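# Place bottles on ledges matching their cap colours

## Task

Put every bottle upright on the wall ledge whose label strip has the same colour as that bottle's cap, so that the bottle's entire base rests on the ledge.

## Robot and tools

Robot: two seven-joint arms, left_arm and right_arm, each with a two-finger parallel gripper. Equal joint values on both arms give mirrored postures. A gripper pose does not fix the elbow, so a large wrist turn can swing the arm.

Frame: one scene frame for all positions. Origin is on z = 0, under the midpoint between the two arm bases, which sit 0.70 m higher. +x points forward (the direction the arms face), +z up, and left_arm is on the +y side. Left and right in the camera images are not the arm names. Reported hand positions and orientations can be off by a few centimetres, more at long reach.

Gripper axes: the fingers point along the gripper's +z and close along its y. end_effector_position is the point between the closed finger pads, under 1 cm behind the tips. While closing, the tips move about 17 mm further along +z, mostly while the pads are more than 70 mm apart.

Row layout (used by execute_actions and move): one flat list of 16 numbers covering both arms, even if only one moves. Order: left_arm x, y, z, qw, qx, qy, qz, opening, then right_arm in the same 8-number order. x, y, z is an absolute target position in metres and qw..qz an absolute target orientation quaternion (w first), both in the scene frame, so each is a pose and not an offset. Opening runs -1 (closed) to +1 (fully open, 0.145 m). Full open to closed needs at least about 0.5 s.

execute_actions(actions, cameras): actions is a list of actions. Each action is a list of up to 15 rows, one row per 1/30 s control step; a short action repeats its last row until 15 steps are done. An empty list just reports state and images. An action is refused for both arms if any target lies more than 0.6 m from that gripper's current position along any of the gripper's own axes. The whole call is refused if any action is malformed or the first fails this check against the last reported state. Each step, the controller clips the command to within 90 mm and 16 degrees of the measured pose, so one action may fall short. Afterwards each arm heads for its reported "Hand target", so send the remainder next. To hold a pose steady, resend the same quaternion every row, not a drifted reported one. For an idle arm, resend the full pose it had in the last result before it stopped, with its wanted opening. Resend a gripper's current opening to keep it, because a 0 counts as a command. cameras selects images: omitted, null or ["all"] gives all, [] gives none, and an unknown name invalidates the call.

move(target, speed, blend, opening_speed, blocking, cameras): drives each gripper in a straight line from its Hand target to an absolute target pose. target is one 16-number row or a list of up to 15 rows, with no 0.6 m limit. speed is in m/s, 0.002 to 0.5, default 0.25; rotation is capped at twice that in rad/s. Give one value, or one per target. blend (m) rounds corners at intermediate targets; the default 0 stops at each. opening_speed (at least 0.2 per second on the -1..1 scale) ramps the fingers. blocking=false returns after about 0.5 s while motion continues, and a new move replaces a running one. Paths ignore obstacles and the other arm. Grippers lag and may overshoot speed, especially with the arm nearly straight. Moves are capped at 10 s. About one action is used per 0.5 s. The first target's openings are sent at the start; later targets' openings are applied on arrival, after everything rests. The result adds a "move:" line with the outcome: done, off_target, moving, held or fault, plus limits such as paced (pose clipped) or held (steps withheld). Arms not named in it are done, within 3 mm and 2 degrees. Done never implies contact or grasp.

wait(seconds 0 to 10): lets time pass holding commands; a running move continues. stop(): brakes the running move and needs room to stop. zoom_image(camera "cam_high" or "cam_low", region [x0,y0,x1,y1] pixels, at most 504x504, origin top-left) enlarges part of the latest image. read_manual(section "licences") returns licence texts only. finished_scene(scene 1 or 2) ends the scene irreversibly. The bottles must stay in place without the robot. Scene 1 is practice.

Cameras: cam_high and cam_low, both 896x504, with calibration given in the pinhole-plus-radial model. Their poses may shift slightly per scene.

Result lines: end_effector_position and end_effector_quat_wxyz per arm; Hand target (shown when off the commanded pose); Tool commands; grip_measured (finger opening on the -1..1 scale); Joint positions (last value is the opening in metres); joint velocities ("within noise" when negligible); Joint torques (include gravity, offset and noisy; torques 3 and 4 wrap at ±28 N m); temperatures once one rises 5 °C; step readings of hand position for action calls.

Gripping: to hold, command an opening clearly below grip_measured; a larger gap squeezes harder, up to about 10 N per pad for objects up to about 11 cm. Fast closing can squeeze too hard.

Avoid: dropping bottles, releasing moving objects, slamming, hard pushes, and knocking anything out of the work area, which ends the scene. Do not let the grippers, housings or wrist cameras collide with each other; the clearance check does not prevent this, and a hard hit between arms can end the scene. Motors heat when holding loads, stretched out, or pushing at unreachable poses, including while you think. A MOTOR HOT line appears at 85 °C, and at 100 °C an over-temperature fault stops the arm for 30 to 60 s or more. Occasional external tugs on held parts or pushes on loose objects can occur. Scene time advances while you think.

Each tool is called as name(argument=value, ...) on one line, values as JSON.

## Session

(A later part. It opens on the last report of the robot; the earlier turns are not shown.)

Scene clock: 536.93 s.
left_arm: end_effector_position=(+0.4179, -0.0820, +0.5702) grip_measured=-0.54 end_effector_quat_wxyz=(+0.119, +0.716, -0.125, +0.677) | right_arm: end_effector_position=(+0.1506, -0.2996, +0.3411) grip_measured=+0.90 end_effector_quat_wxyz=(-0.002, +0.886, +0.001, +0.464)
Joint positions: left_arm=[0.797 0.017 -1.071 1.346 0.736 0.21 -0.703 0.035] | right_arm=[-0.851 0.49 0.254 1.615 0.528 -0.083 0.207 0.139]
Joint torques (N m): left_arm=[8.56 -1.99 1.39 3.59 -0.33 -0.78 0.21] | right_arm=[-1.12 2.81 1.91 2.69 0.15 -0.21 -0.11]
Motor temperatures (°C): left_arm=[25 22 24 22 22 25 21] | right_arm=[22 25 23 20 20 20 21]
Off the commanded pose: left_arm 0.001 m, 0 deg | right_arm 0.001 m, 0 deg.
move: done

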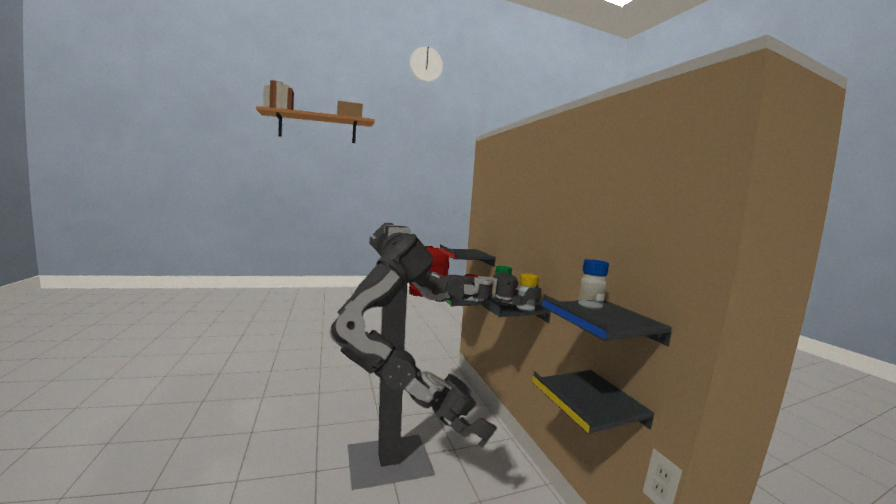

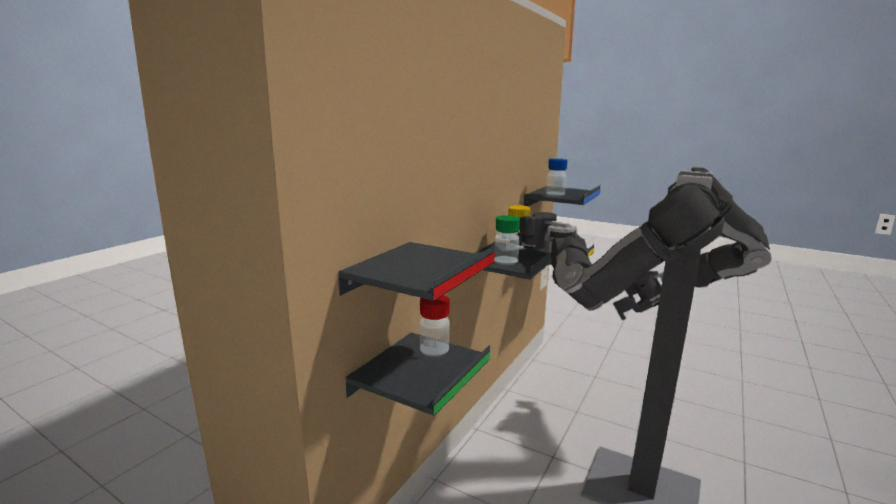

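move(target=[[0.418,-0.074,0.570,0.1195,0.7143,-0.1259,0.6779,-0.8,0.15,-0.30,0.34,0,0.8870,0,0.4617,0.9],[0.418,-0.074,0.562,0.1195,0.7143,-0.1259,0.6779,-0.8,0.15,-0.30,0.34,0,0.8870,0,0.4617,0.9]], speed=0.03)

zoom_image(camera="cam_high", region=[470, 230, 570, 320])

zoom_image(camera="cam_low", region=[480, 180, 580, 280])

Scene clock: 549.67 s.
left_arm: end_effector_position=(+0.4190, -0.0736, +0.5697) grip_measured=-0.54 end_effector_quat_wxyz=(+0.120, +0.708, -0.122, +0.685) | right_arm: end_effector_position=(+0.1506, -0.2996, +0.3411) grip_measured=+0.90 end_effector_quat_wxyz=(-0.002, +0.886, +0.001, +0.464)
Joint positions: left_arm=[0.792 0.052 -1.078 1.362 0.735 0.176 -0.696 0.035] | right_arm=[-0.851 0.49 0.254 1.615 0.528 -0.083 0.207 0.139]
Joint torques (N m): left_arm=[6.95 -1.67 0.92 2.8 -0.09 -0.48 0.29] | right_arm=[-1.02 2.84 1.88 2.63 0.17 -0.25 -0.11]
Hand target: left_arm +0.4179, -0.0740, +0.5620; +0.119, +0.714, -0.126, +0.678 | right_arm +0.1500, -0.3000, +0.3400; +0.000, +0.887, +0.000, +0.462
Off the commanded pose: left_arm 0.008 m, 1 deg | right_arm 0.001 m, 0 deg.
move: off_target (left_arm)

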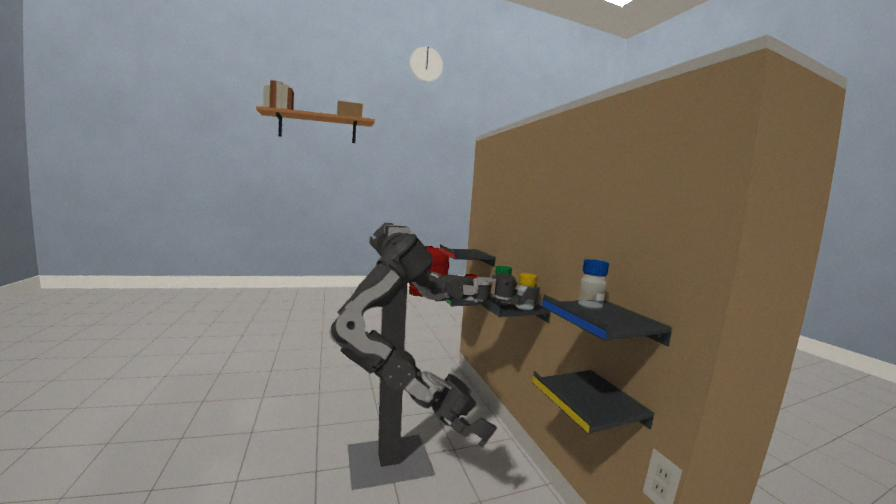

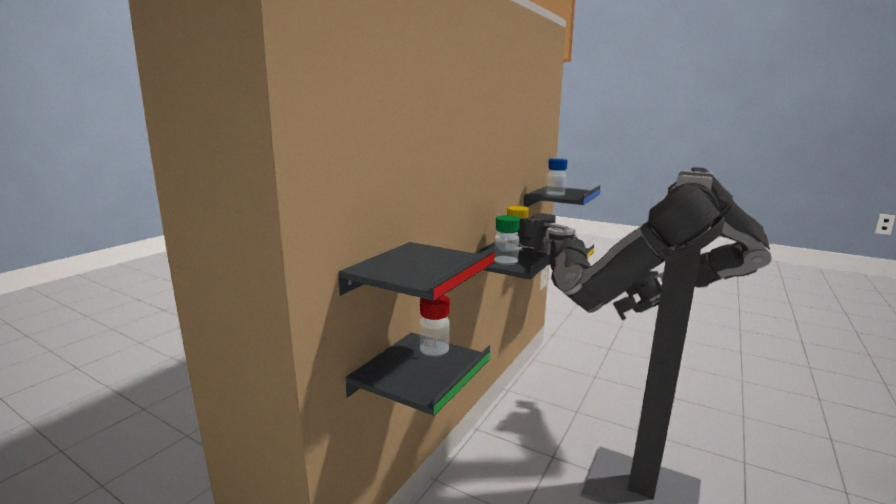

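Scaled by 5.040 from the camera's 896x504 image, which has a finer 1280x720 frame.

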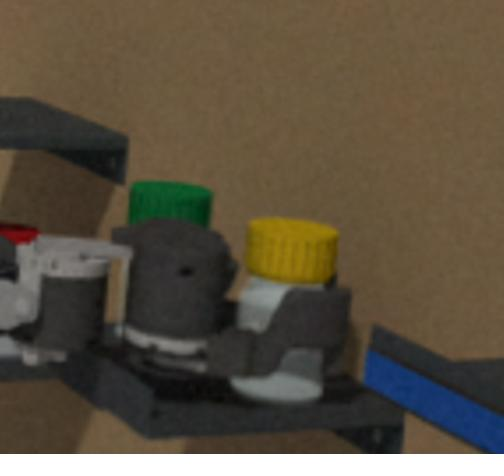

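Scaled by 5.040 from the camera's 896x504 image, which has a finer 1280x720 frame.

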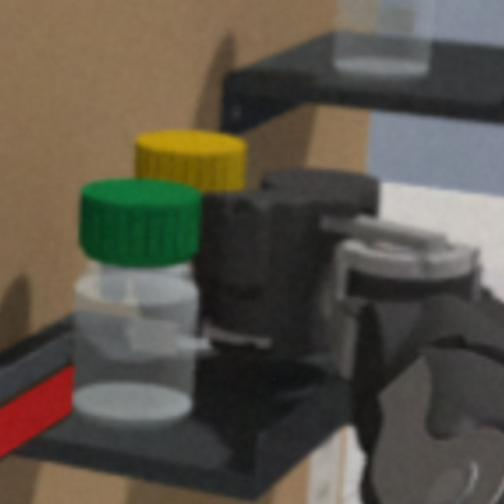

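move(target=[[0.418,-0.074,0.5695,0.1195,0.7143,-0.1259,0.6779,-0.8,0.15,-0.30,0.34,0,0.8870,0,0.4617,0.9],[0.418,-0.074,0.5695,0.1195,0.7143,-0.1259,0.6779,0.18,0.15,-0.30,0.34,0,0.8870,0,0.4617,0.9]], speed=0.03, opening_speed=0.8)

zoom_image(camera="cam_high", region=[470, 230, 570, 320])

zoom_image(camera="cam_low", region=[480, 180, 580, 280])

Scene clock: 570.60 s.
left_arm: end_effector_position=(+0.4179, -0.0747, +0.5692) grip_measured=+0.18 end_effector_quat_wxyz=(+0.120, +0.714, -0.126, +0.678) | right_arm: end_effector_position=(+0.1506, -0.2996, +0.3411) grip_measured=+0.90 end_effector_quat_wxyz=(-0.002, +0.886, +0.001, +0.464)
Joint positions: left_arm=[0.794 0.052 -1.076 1.371 0.746 0.201 -0.696 0.089] | right_arm=[-0.851 0.49 0.254 1.615 0.528 -0.083 0.207 0.139]
Joint torques (N m): left_arm=[9.06 -1.75 2.3 4.89 -0.14 -0.44 0.07] | right_arm=[-1.02 2.84 1.95 2.66 0.15 -0.22 -0.12]
Off the commanded pose: left_arm 0.001 m, 0 deg | right_arm 0.001 m, 0 deg.
move: done

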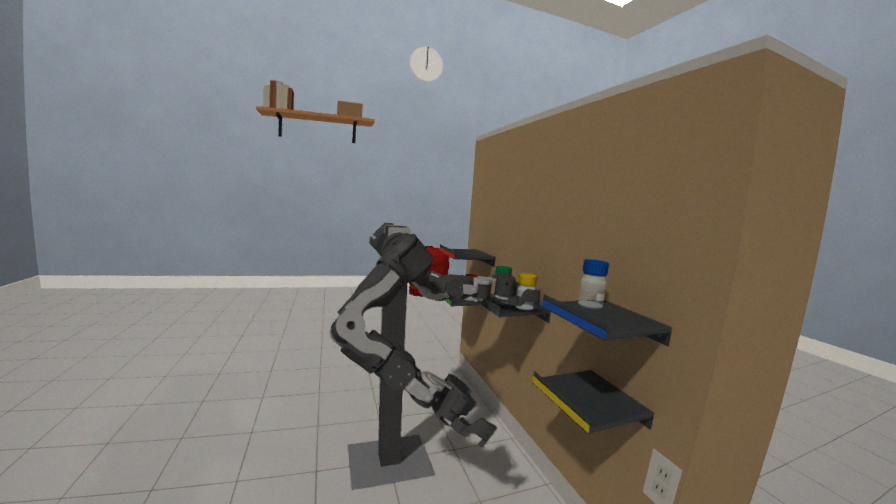

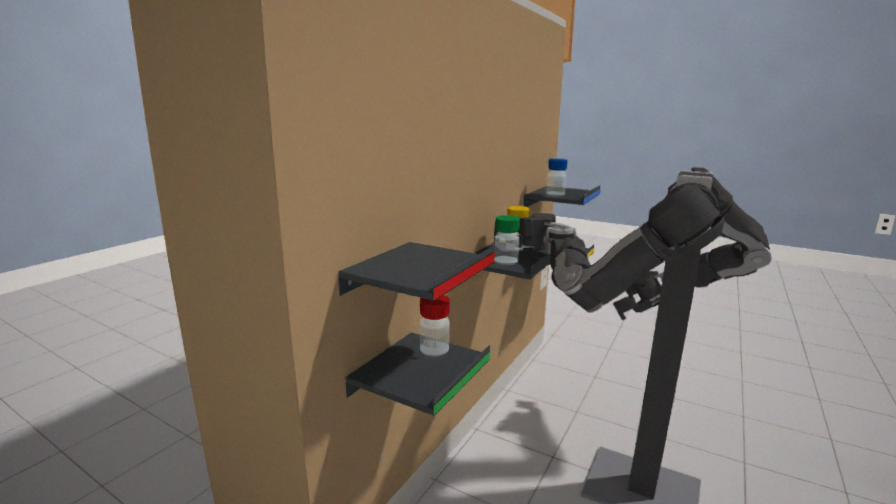

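Scaled by 5.040 from the camera's 896x504 image, which has a finer 1280x720 frame.

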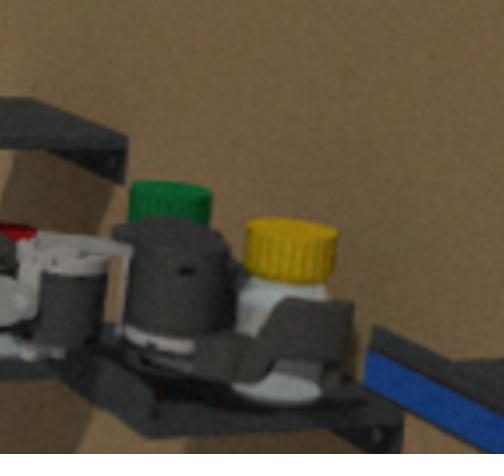

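Scaled by 5.040 from the camera's 896x504 image, which has a finer 1280x720 frame.

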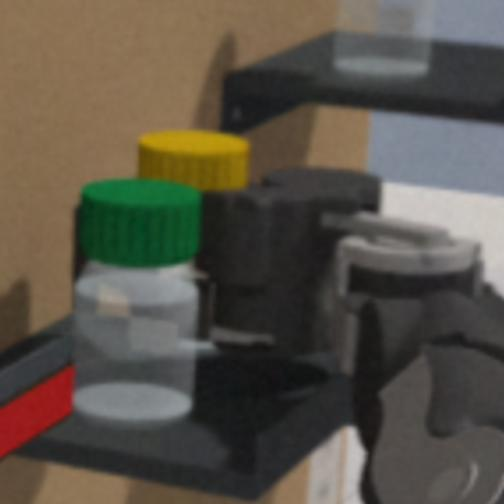

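move(target=[[0.36,-0.064,0.571,0.1195,0.7143,-0.1259,0.6779,0.18,0.15,-0.30,0.34,0,0.8870,0,0.4617,0.2],[0.28,-0.03,0.575,0.1195,0.7143,-0.1259,0.6779,0.18,0.15,-0.30,0.34,0,0.8870,0,0.4617,0.2],[0.275,0.16,0.53,0,0.7253,0,0.6884,1,0.22,-0.25,0.42,0,0.8192,0,0.5736,0.2],[0.28,0.315,0.472,0,0.7253,0,0.6884,1,0.28,-0.13,0.572,0,0.7253,0,0.6884,0.2]], speed=[0.05,0.12,0.18,0.18], blend=[0.003,0.02,0.0,0])

zoom_image(camera="cam_high", region=[430, 220, 590, 340])

zoom_image(camera="cam_low", region=[400, 180, 600, 360])

Scene clock: 598.13 s.
left_arm: end_effector_position=(+0.2805, +0.3157, +0.4731) grip_measured=+1.00 end_effector_quat_wxyz=(-0.002, +0.725, -0.002, +0.689) | right_arm: end_effector_position=(+0.2800, -0.1288, +0.5727) grip_measured=+0.20 end_effector_quat_wxyz=(-0.003, +0.724, +0.001, +0.690)
Joint positions: left_arm=[-0.321 1.306 -0.585 1.663 1.094 -0.786 -0.343 0.145] | right_arm=[-0.336 0.144 -0.222 2.359 0.083 0.473 -0.286 0.09]
Joint torques (N m): left_arm=[2.36 5.24 2.35 1.73 0.05 -0.66 0.23] | right_arm=[1.23 -0.07 0.34 4.16 -0.09 -0.29 -0.11]
Off the commanded pose: left_arm 0.001 m, 0 deg | right_arm 0.001 m, 0 deg.
joint sent to its limit (left arm) — joint 6 (wrist pitch), lower limit. The joint targets still meet the commanded pose.
move: done; blend cut to 0 m at target 1

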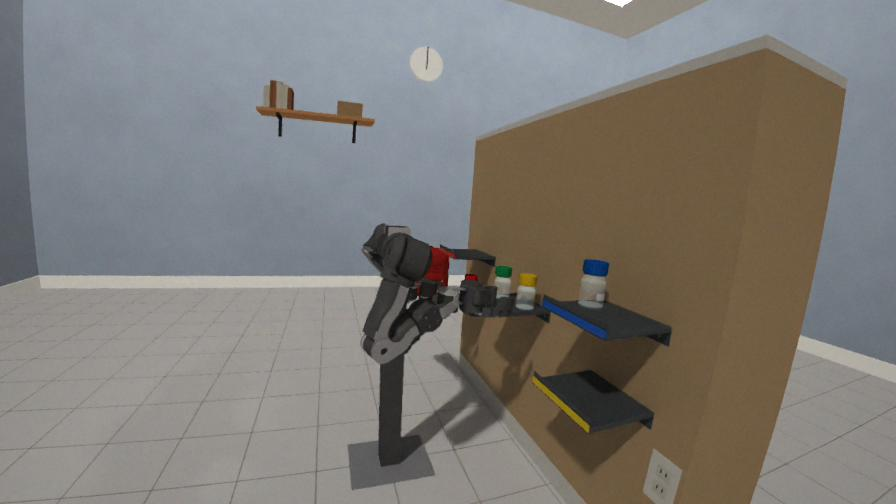

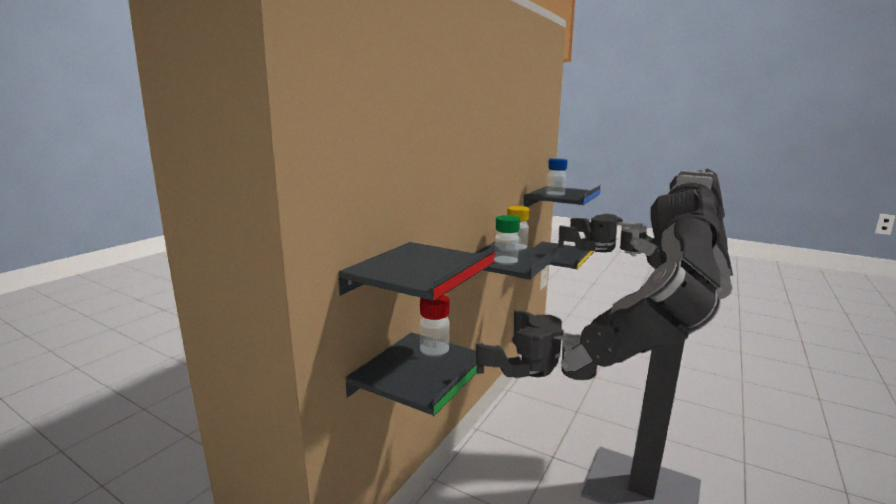

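Scaled by 3.150 from the camera's 896x504 image, which has a finer 1280x720 frame.

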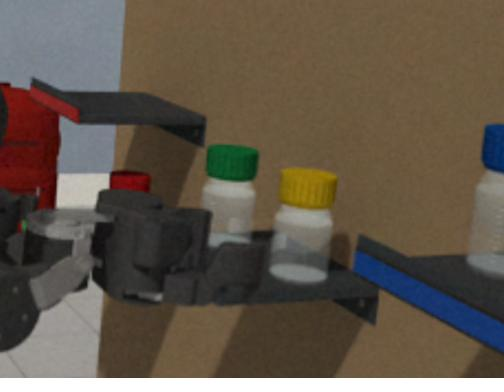

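Scaled by 2.520 from the camera's 896x504 image, which has a finer 1280x720 frame.

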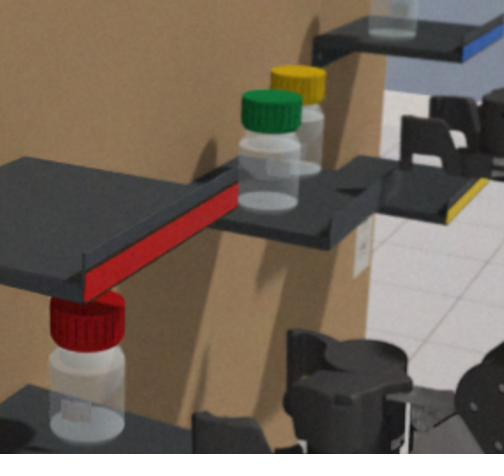

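move(target=[[0.30,0.321,0.472,0,0.7253,0,0.6884,1,0.29,-0.084,0.573,0,0.7253,0,0.6884,0.5],[0.418,0.3215,0.472,0,0.7253,0,0.6884,1,0.418,-0.084,0.572,0,0.7253,0,0.6884,0.5]], speed=[0.12,0.1])

zoom_image(camera="cam_high", region=[430, 220, 590, 340])

zoom_image(camera="cam_low", region=[400, 180, 600, 360])

Scene clock: 624.90 s.
left_arm: end_effector_position=(+0.4177, +0.3230, +0.4721) grip_measured=+1.00 end_effector_quat_wxyz=(-0.003, +0.726, +0.001, +0.688) | right_arm: end_effector_position=(+0.4181, -0.0845, +0.5727) grip_measured=+0.50 end_effector_quat_wxyz=(+0.002, +0.725, -0.001, +0.688)
Joint positions: left_arm=[0.685 0.986 -1.247 1.08 1.349 -0.545 -0.087 0.145] | right_arm=[0.32 -0.051 -0.284 1.696 0.063 0.497 -0.316 0.112]
Joint torques (N m): left_arm=[7.42 4.44 2.71 1.25 0.14 -0.68 0.21] | right_arm=[4.89 -1.25 -0.2 3.9 0.02 -0.54 0.13]
Motor temperatures (°C): left_arm=[27 23 25 22 23 26 27] | right_arm=[21 24 22 21 20 20 21]
Off the commanded pose: left_arm 0.002 m, 0 deg | right_arm 0.001 m, 0 deg.
move: done; limits=paced

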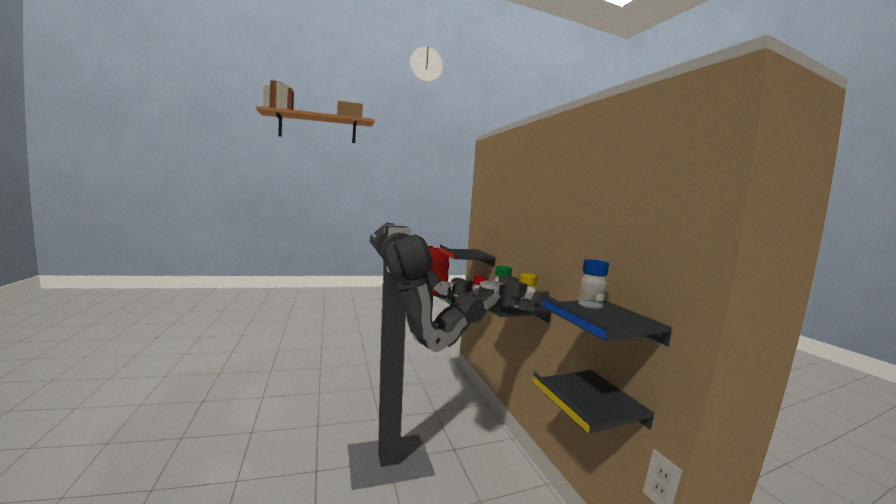

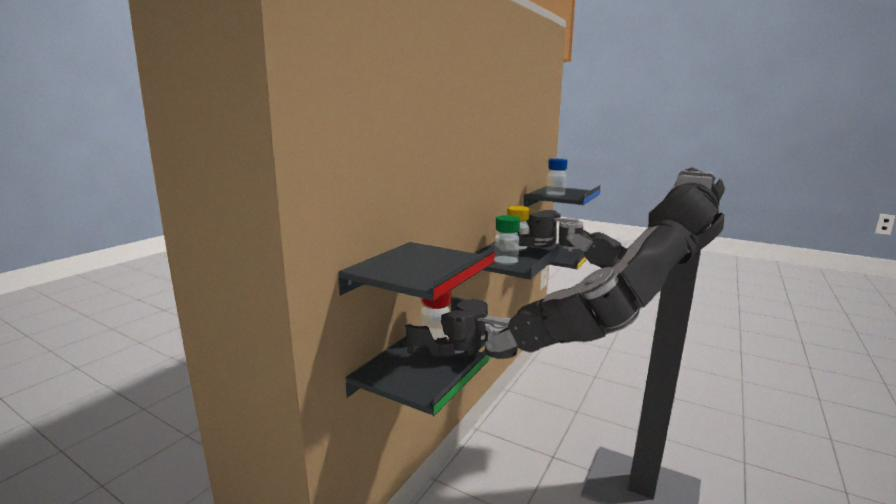

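Scaled by 3.150 from the camera's 896x504 image, which has a finer 1280x720 frame.

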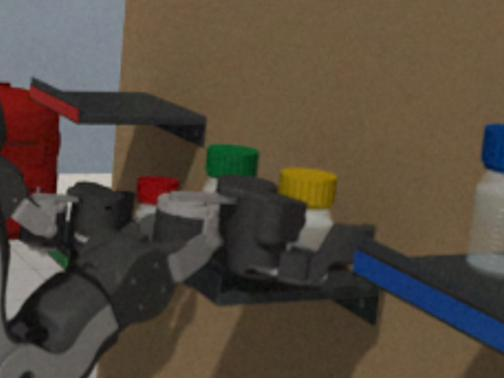

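Scaled by 2.520 from the camera's 896x504 image, which has a finer 1280x720 frame.

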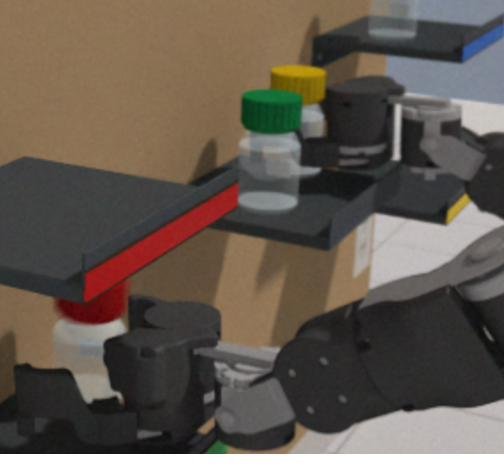

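zoom_image(camera="cam_low", region=[390, 270, 500, 380])

zoom_image(camera="cam_high", region=[450, 260, 510, 320])

Scaled by 4.582 from the camera's 896x504 image, which has a finer 1280x720 frame.

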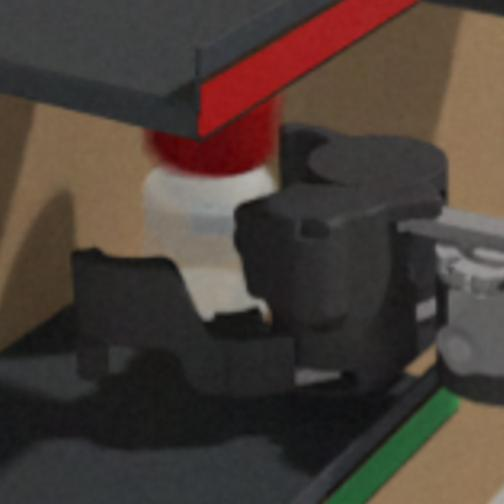

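Scaled by 8.400 from the camera's 896x504 image, which has a finer 1280x720 frame.

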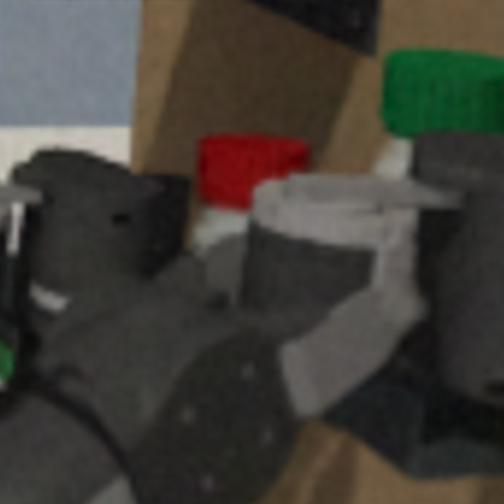

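move(target=[[0.418,0.284,0.473,0,0.7253,0,0.6884,1,0.418,-0.084,0.572,0,0.7253,0,0.6884,0.5],[0.434,0.283,0.473,0,0.7253,0,0.6884,1,0.418,-0.084,0.572,0,0.7253,0,0.6884,0.5]], speed=[0.06,0.05])

zoom_image(camera="cam_low", region=[390, 270, 500, 380])

zoom_image(camera="cam_high", region=[450, 250, 570, 330])

Scene clock: 680.97 s.
left_arm: end_effector_position=(+0.4338, +0.2816, +0.4736) grip_measured=+1.00 end_effector_quat_wxyz=(+0.001, +0.724, -0.002, +0.690) | right_arm: end_effector_position=(+0.4181, -0.0845, +0.5727) grip_measured=+0.50 end_effector_quat_wxyz=(+0.002, +0.725, -0.001, +0.688)
Joint positions: left_arm=[0.725 0.896 -1.257 1.124 1.261 -0.498 -0.226 0.145] | right_arm=[0.32 -0.051 -0.284 1.696 0.063 0.497 -0.316 0.112]
Joint torques (N m): left_arm=[8.03 3.94 2.69 1.09 0.15 -0.55 0.13] | right_arm=[4.76 -1.15 -0.1 3.9 0.02 -0.54 0.09]
Motor temperatures (°C): left_arm=[27 23 25 21 21 25 22] | right_arm=[23 24 22 21 20 21 21]
Off the commanded pose: left_arm 0.001 m, 0 deg | right_arm 0.001 m, 0 deg.
move: done

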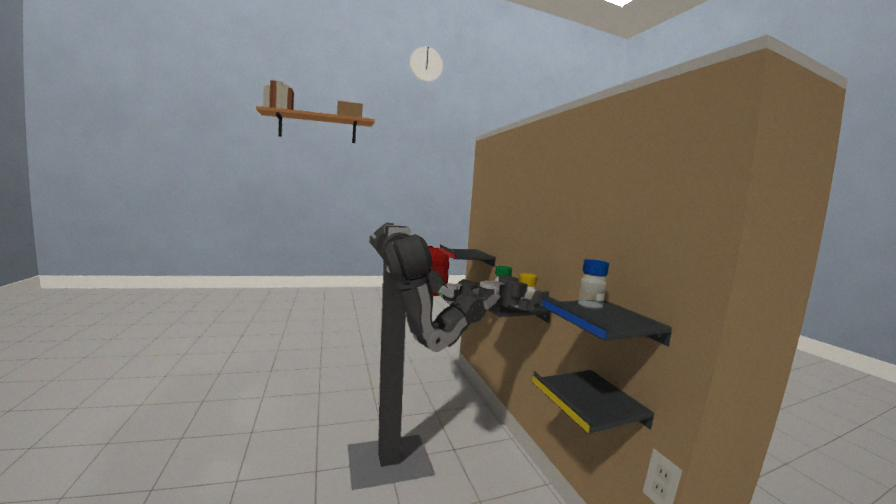

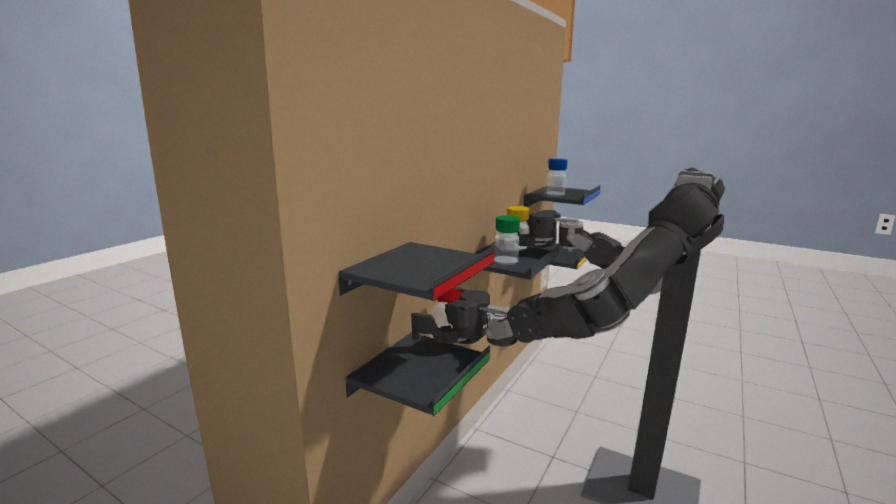

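Scaled by 4.582 from the camera's 896x504 image, which has a finer 1280x720 frame.

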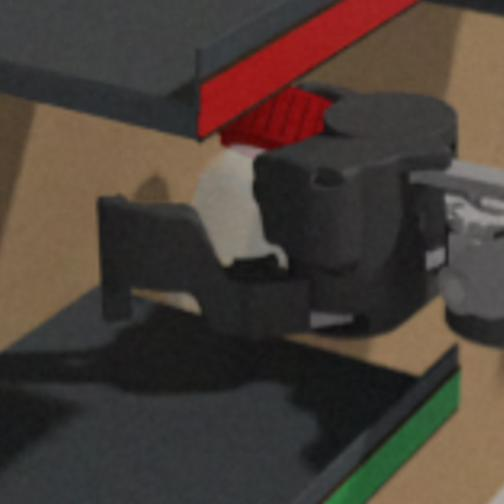

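Scaled by 4.200 from the camera's 896x504 image, which has a finer 1280x720 frame.

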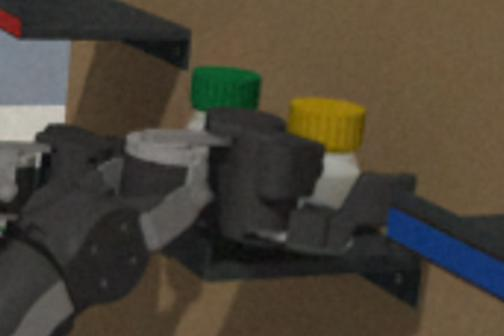

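move(target=[[0.434,0.283,0.473,0,0.7253,0,0.6884,-0.8,0.418,-0.084,0.572,0,0.7253,0,0.6884,-0.8]], opening_speed=0.8)

zoom_image(camera="cam_low", region=[390, 270, 500, 380])

zoom_image(camera="cam_high", region=[450, 250, 570, 330])

Scene clock: 702.10 s.
left_arm: end_effector_position=(+0.4340, +0.2810, +0.4734) grip_measured=-0.53 end_effector_quat_wxyz=(+0.003, +0.725, -0.003, +0.689) | right_arm: end_effector_position=(+0.4181, -0.0840, +0.5727) grip_measured=-0.54 end_effector_quat_wxyz=(+0.000, +0.725, +0.000, +0.688)
Joint positions: left_arm=[0.725 0.895 -1.257 1.123 1.263 -0.497 -0.22 0.036] | right_arm=[0.32 -0.05 -0.284 1.696 0.066 0.495 -0.314 0.035]
Joint torques (N m): left_arm=[8 4.15 2.71 1.22 0.1 -0.6 -0.01] | right_arm=[4.84 -1.04 -0.14 3.96 -0.07 -0.51 0.04]
Off the commanded pose: left_arm 0.002 m, 0 deg | right_arm 0.001 m, 0 deg.
move: done

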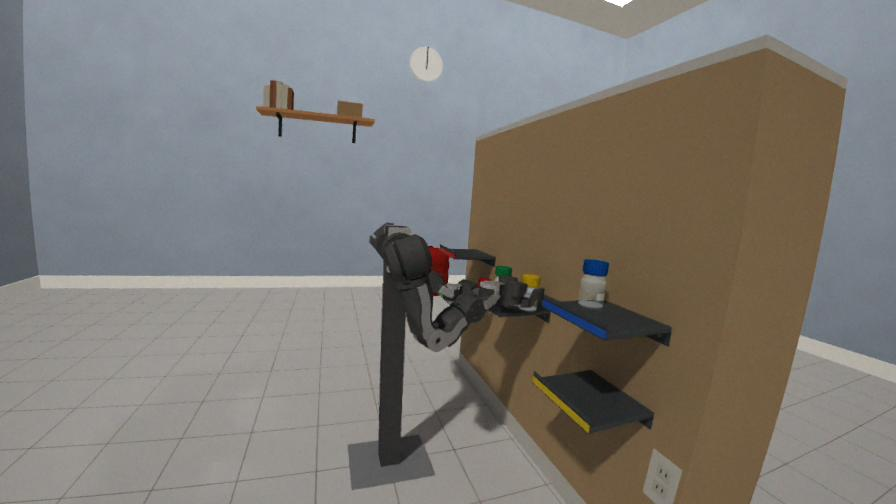

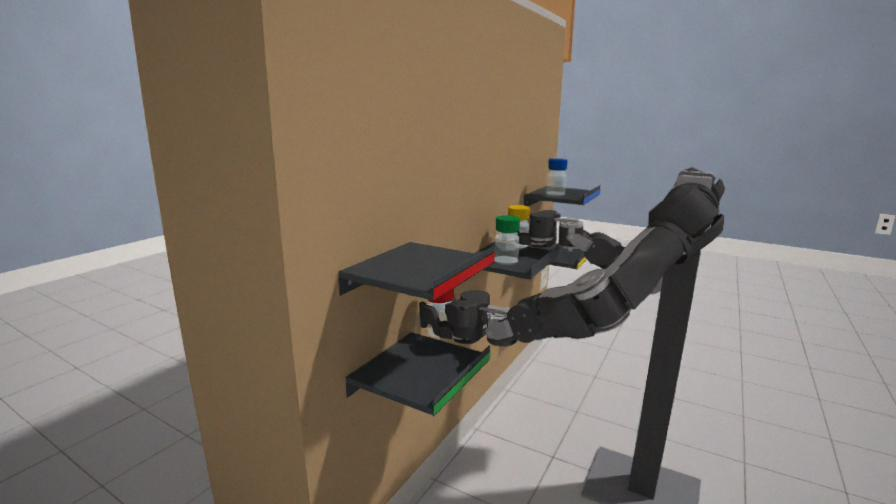

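Scaled by 4.582 from the camera's 896x504 image, which has a finer 1280x720 frame.

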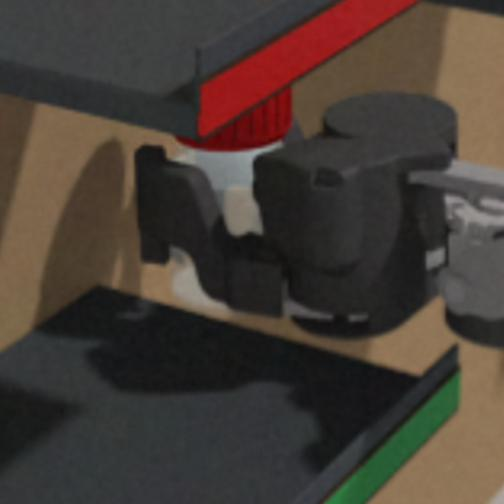

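Scaled by 4.200 from the camera's 896x504 image, which has a finer 1280x720 frame.

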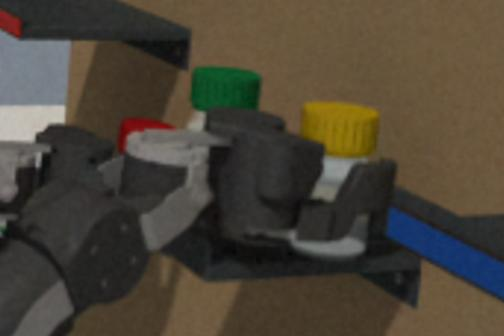

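move(target=[[0.434,0.283,0.505,0,0.7253,0,0.6884,-0.8,0.418,-0.082,0.605,0,0.7253,0,0.6884,-0.8],[0.27,0.29,0.51,0,0.7253,0,0.6884,-0.8,0.28,-0.09,0.61,0,0.7253,0,0.6884,-0.8],[0.265,0.3,0.6,0,0.7253,0,0.6884,-0.8,0.27,-0.25,0.56,0,0.7253,0,0.6884,-0.8],[0.265,0.31,0.705,0,0.7253,0,0.6884,-0.8,0.28,-0.36,0.505,0,0.7253,0,0.6884,-0.8]], speed=[0.05,0.1,0.15,0.12], blend=[0,0.01,0.03,0])

zoom_image(camera="cam_low", region=[440, 150, 620, 290])

zoom_image(camera="cam_high", region=[430, 220, 650, 420])

Scene clock: 719.30 s.
left_arm: end_effector_position=(+0.2660, +0.3097, +0.7053) grip_measured=-0.53 end_effector_quat_wxyz=(-0.104, +0.724, +0.045, +0.680) | right_arm: end_effector_position=(+0.2794, -0.3600, +0.5005) grip_measured=-0.54 end_effector_quat_wxyz=(+0.000, +0.732, -0.002, +0.682)
Joint positions: left_arm=[1.721 2.009 -1.563 2.378 1.584 0.238 -0.576 0.036] | right_arm=[-0.418 0.528 0.572 1.623 0.625 0.014 0.453 0.035]
Joint torques (N m): left_arm=[2.15 -0.38 1.76 -0.28 -0.1 -0.68 0.16] | right_arm=[1.73 5.39 3.88 4.11 0.55 -0.68 0.19]
Hand target: left_arm +0.2661, +0.3097, +0.7050; -0.101, +0.724, +0.046, +0.681 | right_arm +0.2800, -0.3600, +0.5050; +0.000, +0.725, +0.000, +0.688
Off the commanded pose: left_arm 0.001 m, 13 deg | right_arm 0.005 m, 1 deg.
joint sent to its limit (left arm) — joint 2 (shoulder roll), upper limit; joint 3 (upper arm roll), lower limit; joint 5 (forearm roll), upper limit. The joint targets are off in orientation, not in position.
move: off_target (left_arm, right_arm); limits=paced

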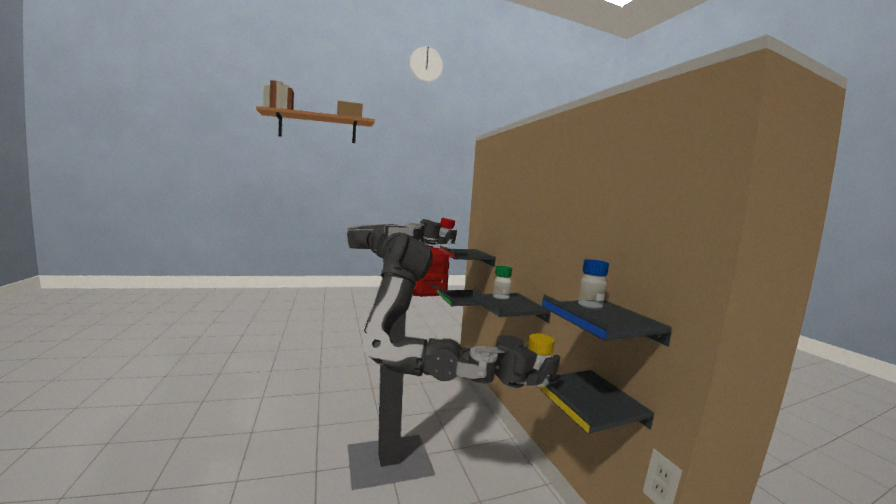

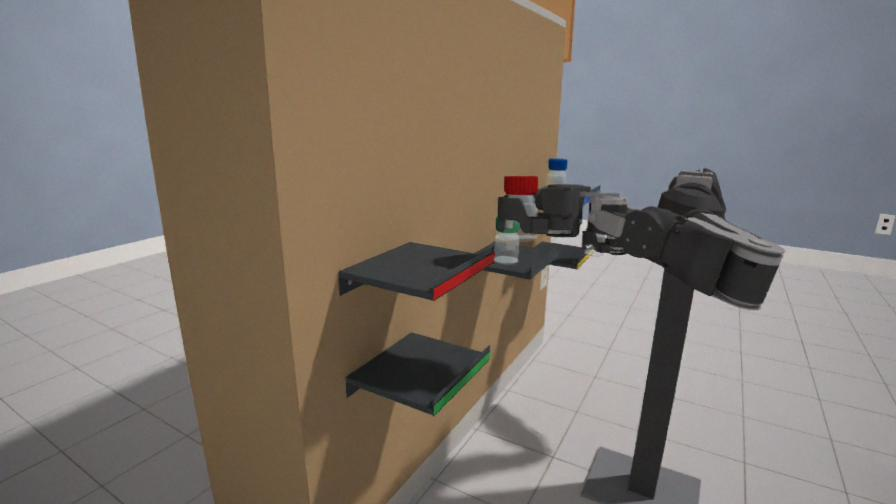

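Scaled by 2.800 from the camera's 896x504 image, which has a finer 1280x720 frame.

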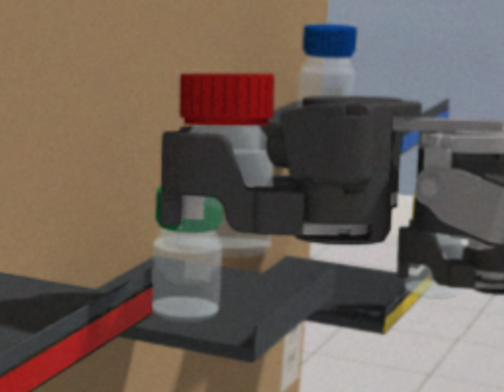

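Scaled by 2.291 from the camera's 896x504 image, which has a finer 1280x720 frame.

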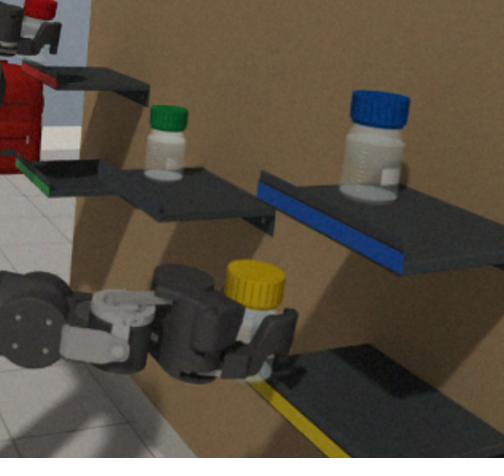

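move(target=[[0.32,0.335,0.705,-0.072,0.7213,0.0758,0.6846,-0.8,0.33,-0.36,0.505,0,0.7253,0,0.6884,-0.8],[0.41,0.345,0.700,-0.072,0.7213,0.0758,0.6846,-0.8,0.413,-0.36,0.50,0,0.7253,0,0.6884,-0.8],[0.41,0.345,0.683,-0.072,0.7213,0.0758,0.6846,-0.8,0.413,-0.36,0.479,0,0.7253,0,0.6884,-0.8]], speed=[0.1,0.1,0.05])

zoom_image(camera="cam_low", region=[340, 160, 520, 310])

zoom_image(camera="cam_high", region=[430, 220, 650, 420])

Scene clock: 734.43 s.
left_arm: end_effector_position=(+0.4100, +0.3456, +0.6820) grip_measured=-0.53 end_effector_quat_wxyz=(-0.073, +0.724, +0.078, +0.682) | right_arm: end_effector_position=(+0.4118, -0.3614, +0.4762) grip_measured=-0.54 end_effector_quat_wxyz=(+0.001, +0.730, -0.003, +0.684)
Joint positions: left_arm=[1.391 1.372 -1.384 1.648 1.565 0.067 -0.488 0.036] | right_arm=[0.306 0.534 0.216 0.97 0.399 -0.076 0.451 0.035]
Joint torques (N m): left_arm=[6.53 1.62 3.55 0.66 -0.25 -0.88 0.22] | right_arm=[5.87 5.26 1.29 3.97 0.45 -0.7 0.18]
Hand target: left_arm +0.4100, +0.3451, +0.6830; -0.072, +0.721, +0.076, +0.685 | right_arm +0.4130, -0.3599, +0.4790; +0.000, +0.725, +0.000, +0.688
Off the commanded pose: left_arm 0.001 m, 1 deg | right_arm 0.003 m, 1 deg.
move: done

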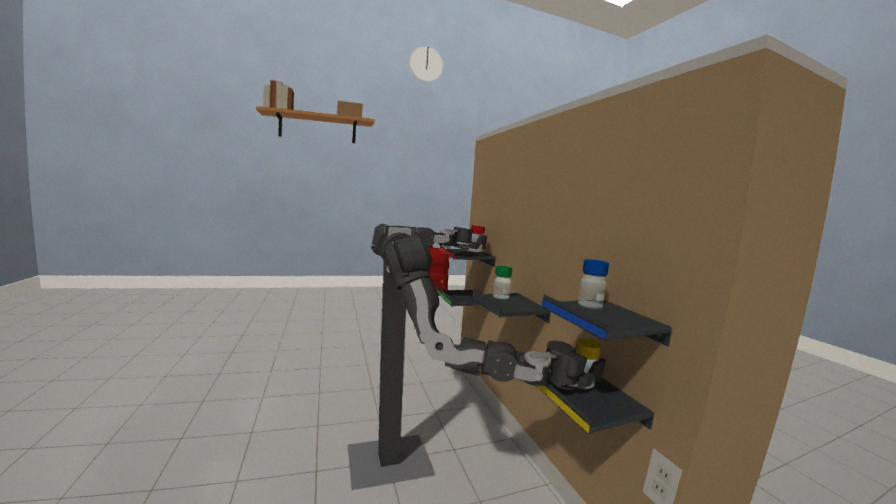

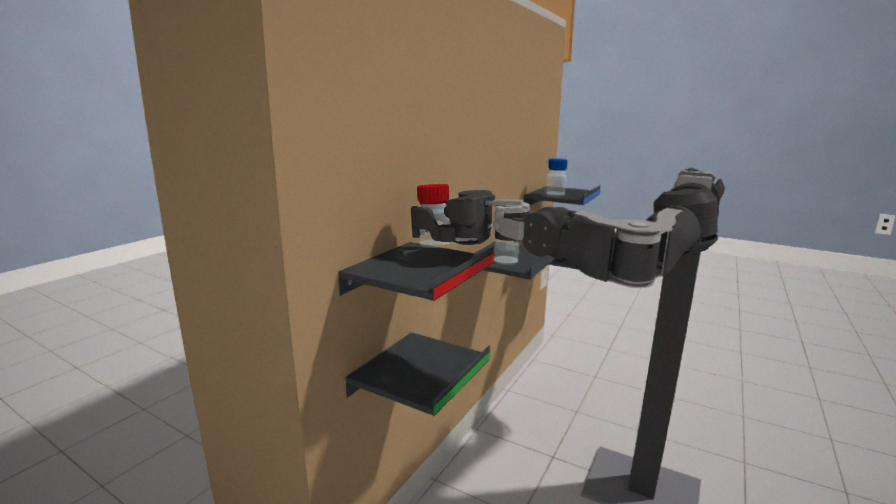

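Scaled by 2.800 from the camera's 896x504 image, which has a finer 1280x720 frame.

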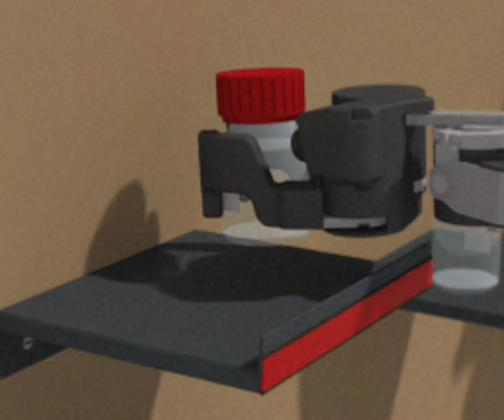

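Scaled by 2.291 from the camera's 896x504 image, which has a finer 1280x720 frame.

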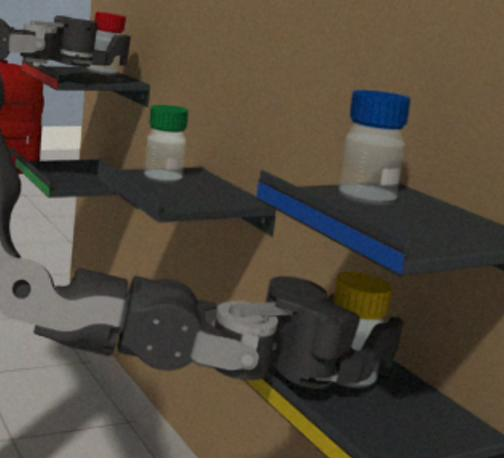

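move(target=[[0.405,0.385,0.688,-0.072,0.7213,0.0758,0.6846,-0.8,0.413,-0.36,0.470,0,0.7253,0,0.6884,-0.8]], speed=[0.05])

zoom_image(camera="cam_low", region=[340, 160, 520, 310])

zoom_image(camera="cam_high", region=[430, 220, 650, 420])

Scene clock: 754.30 s.
left_arm: end_effector_position=(+0.4044, +0.3864, +0.6843) grip_measured=-0.53 end_effector_quat_wxyz=(-0.074, +0.725, +0.078, +0.680) | right_arm: end_effector_position=(+0.4133, -0.3626, +0.4753) grip_measured=-0.54 end_effector_quat_wxyz=(+0.004, +0.720, -0.001, +0.694)
Joint positions: left_arm=[1.399 1.431 -1.384 1.526 1.564 0.077 -0.309 0.036] | right_arm=[0.323 0.53 0.211 0.927 0.399 -0.132 0.462 0.034]
Joint torques (N m): left_arm=[7.48 1.17 4.26 0.54 -0.11 -0.76 0.22] | right_arm=[4.65 4.47 0.29 2.85 0.33 -0.25 0.1]
Hand target: left_arm +0.4049, +0.3850, +0.6880; -0.072, +0.721, +0.076, +0.685 | right_arm +0.4129, -0.3600, +0.4701; +0.000, +0.725, +0.000, +0.688
Off the commanded pose: left_arm 0.004 m, 1 deg | right_arm 0.006 m, 1 deg.
move: off_target (left_arm, right_arm)

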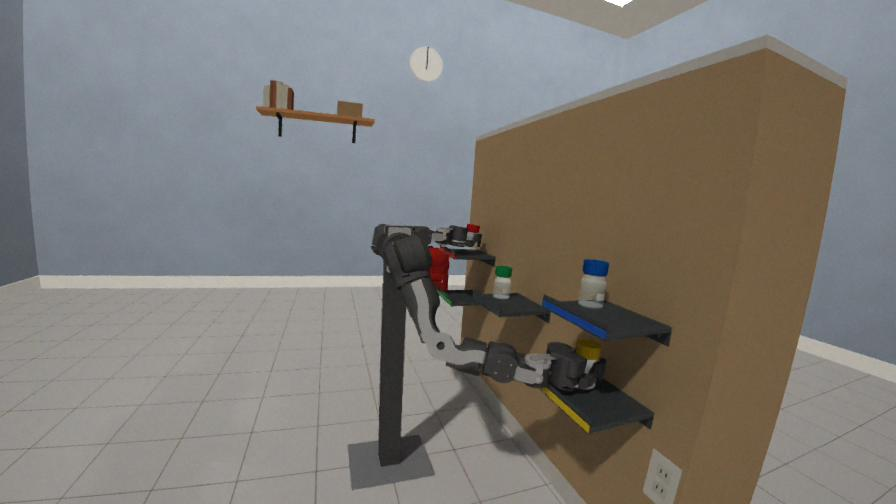

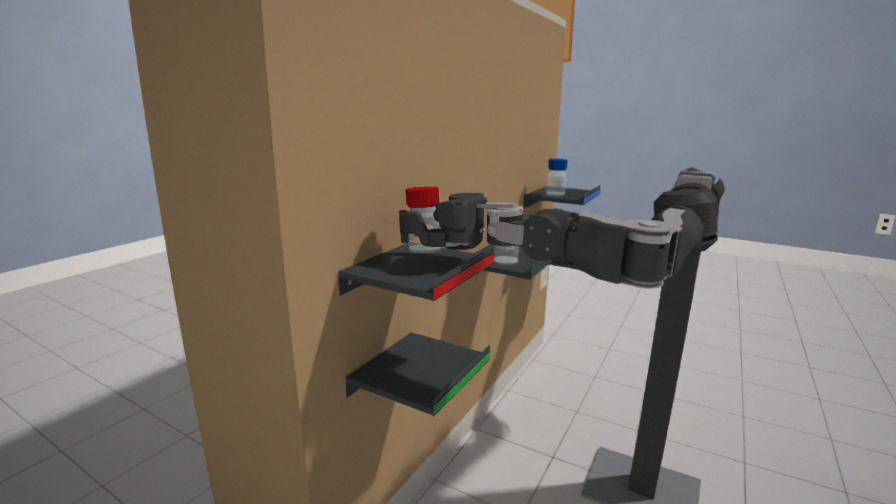

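Scaled by 2.800 from the camera's 896x504 image, which has a finer 1280x720 frame.

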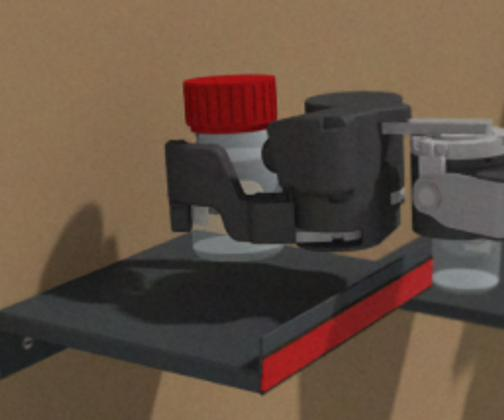

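Scaled by 2.291 from the camera's 896x504 image, which has a finer 1280x720 frame.

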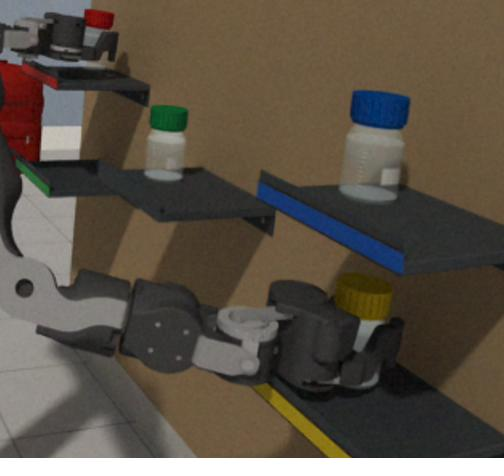

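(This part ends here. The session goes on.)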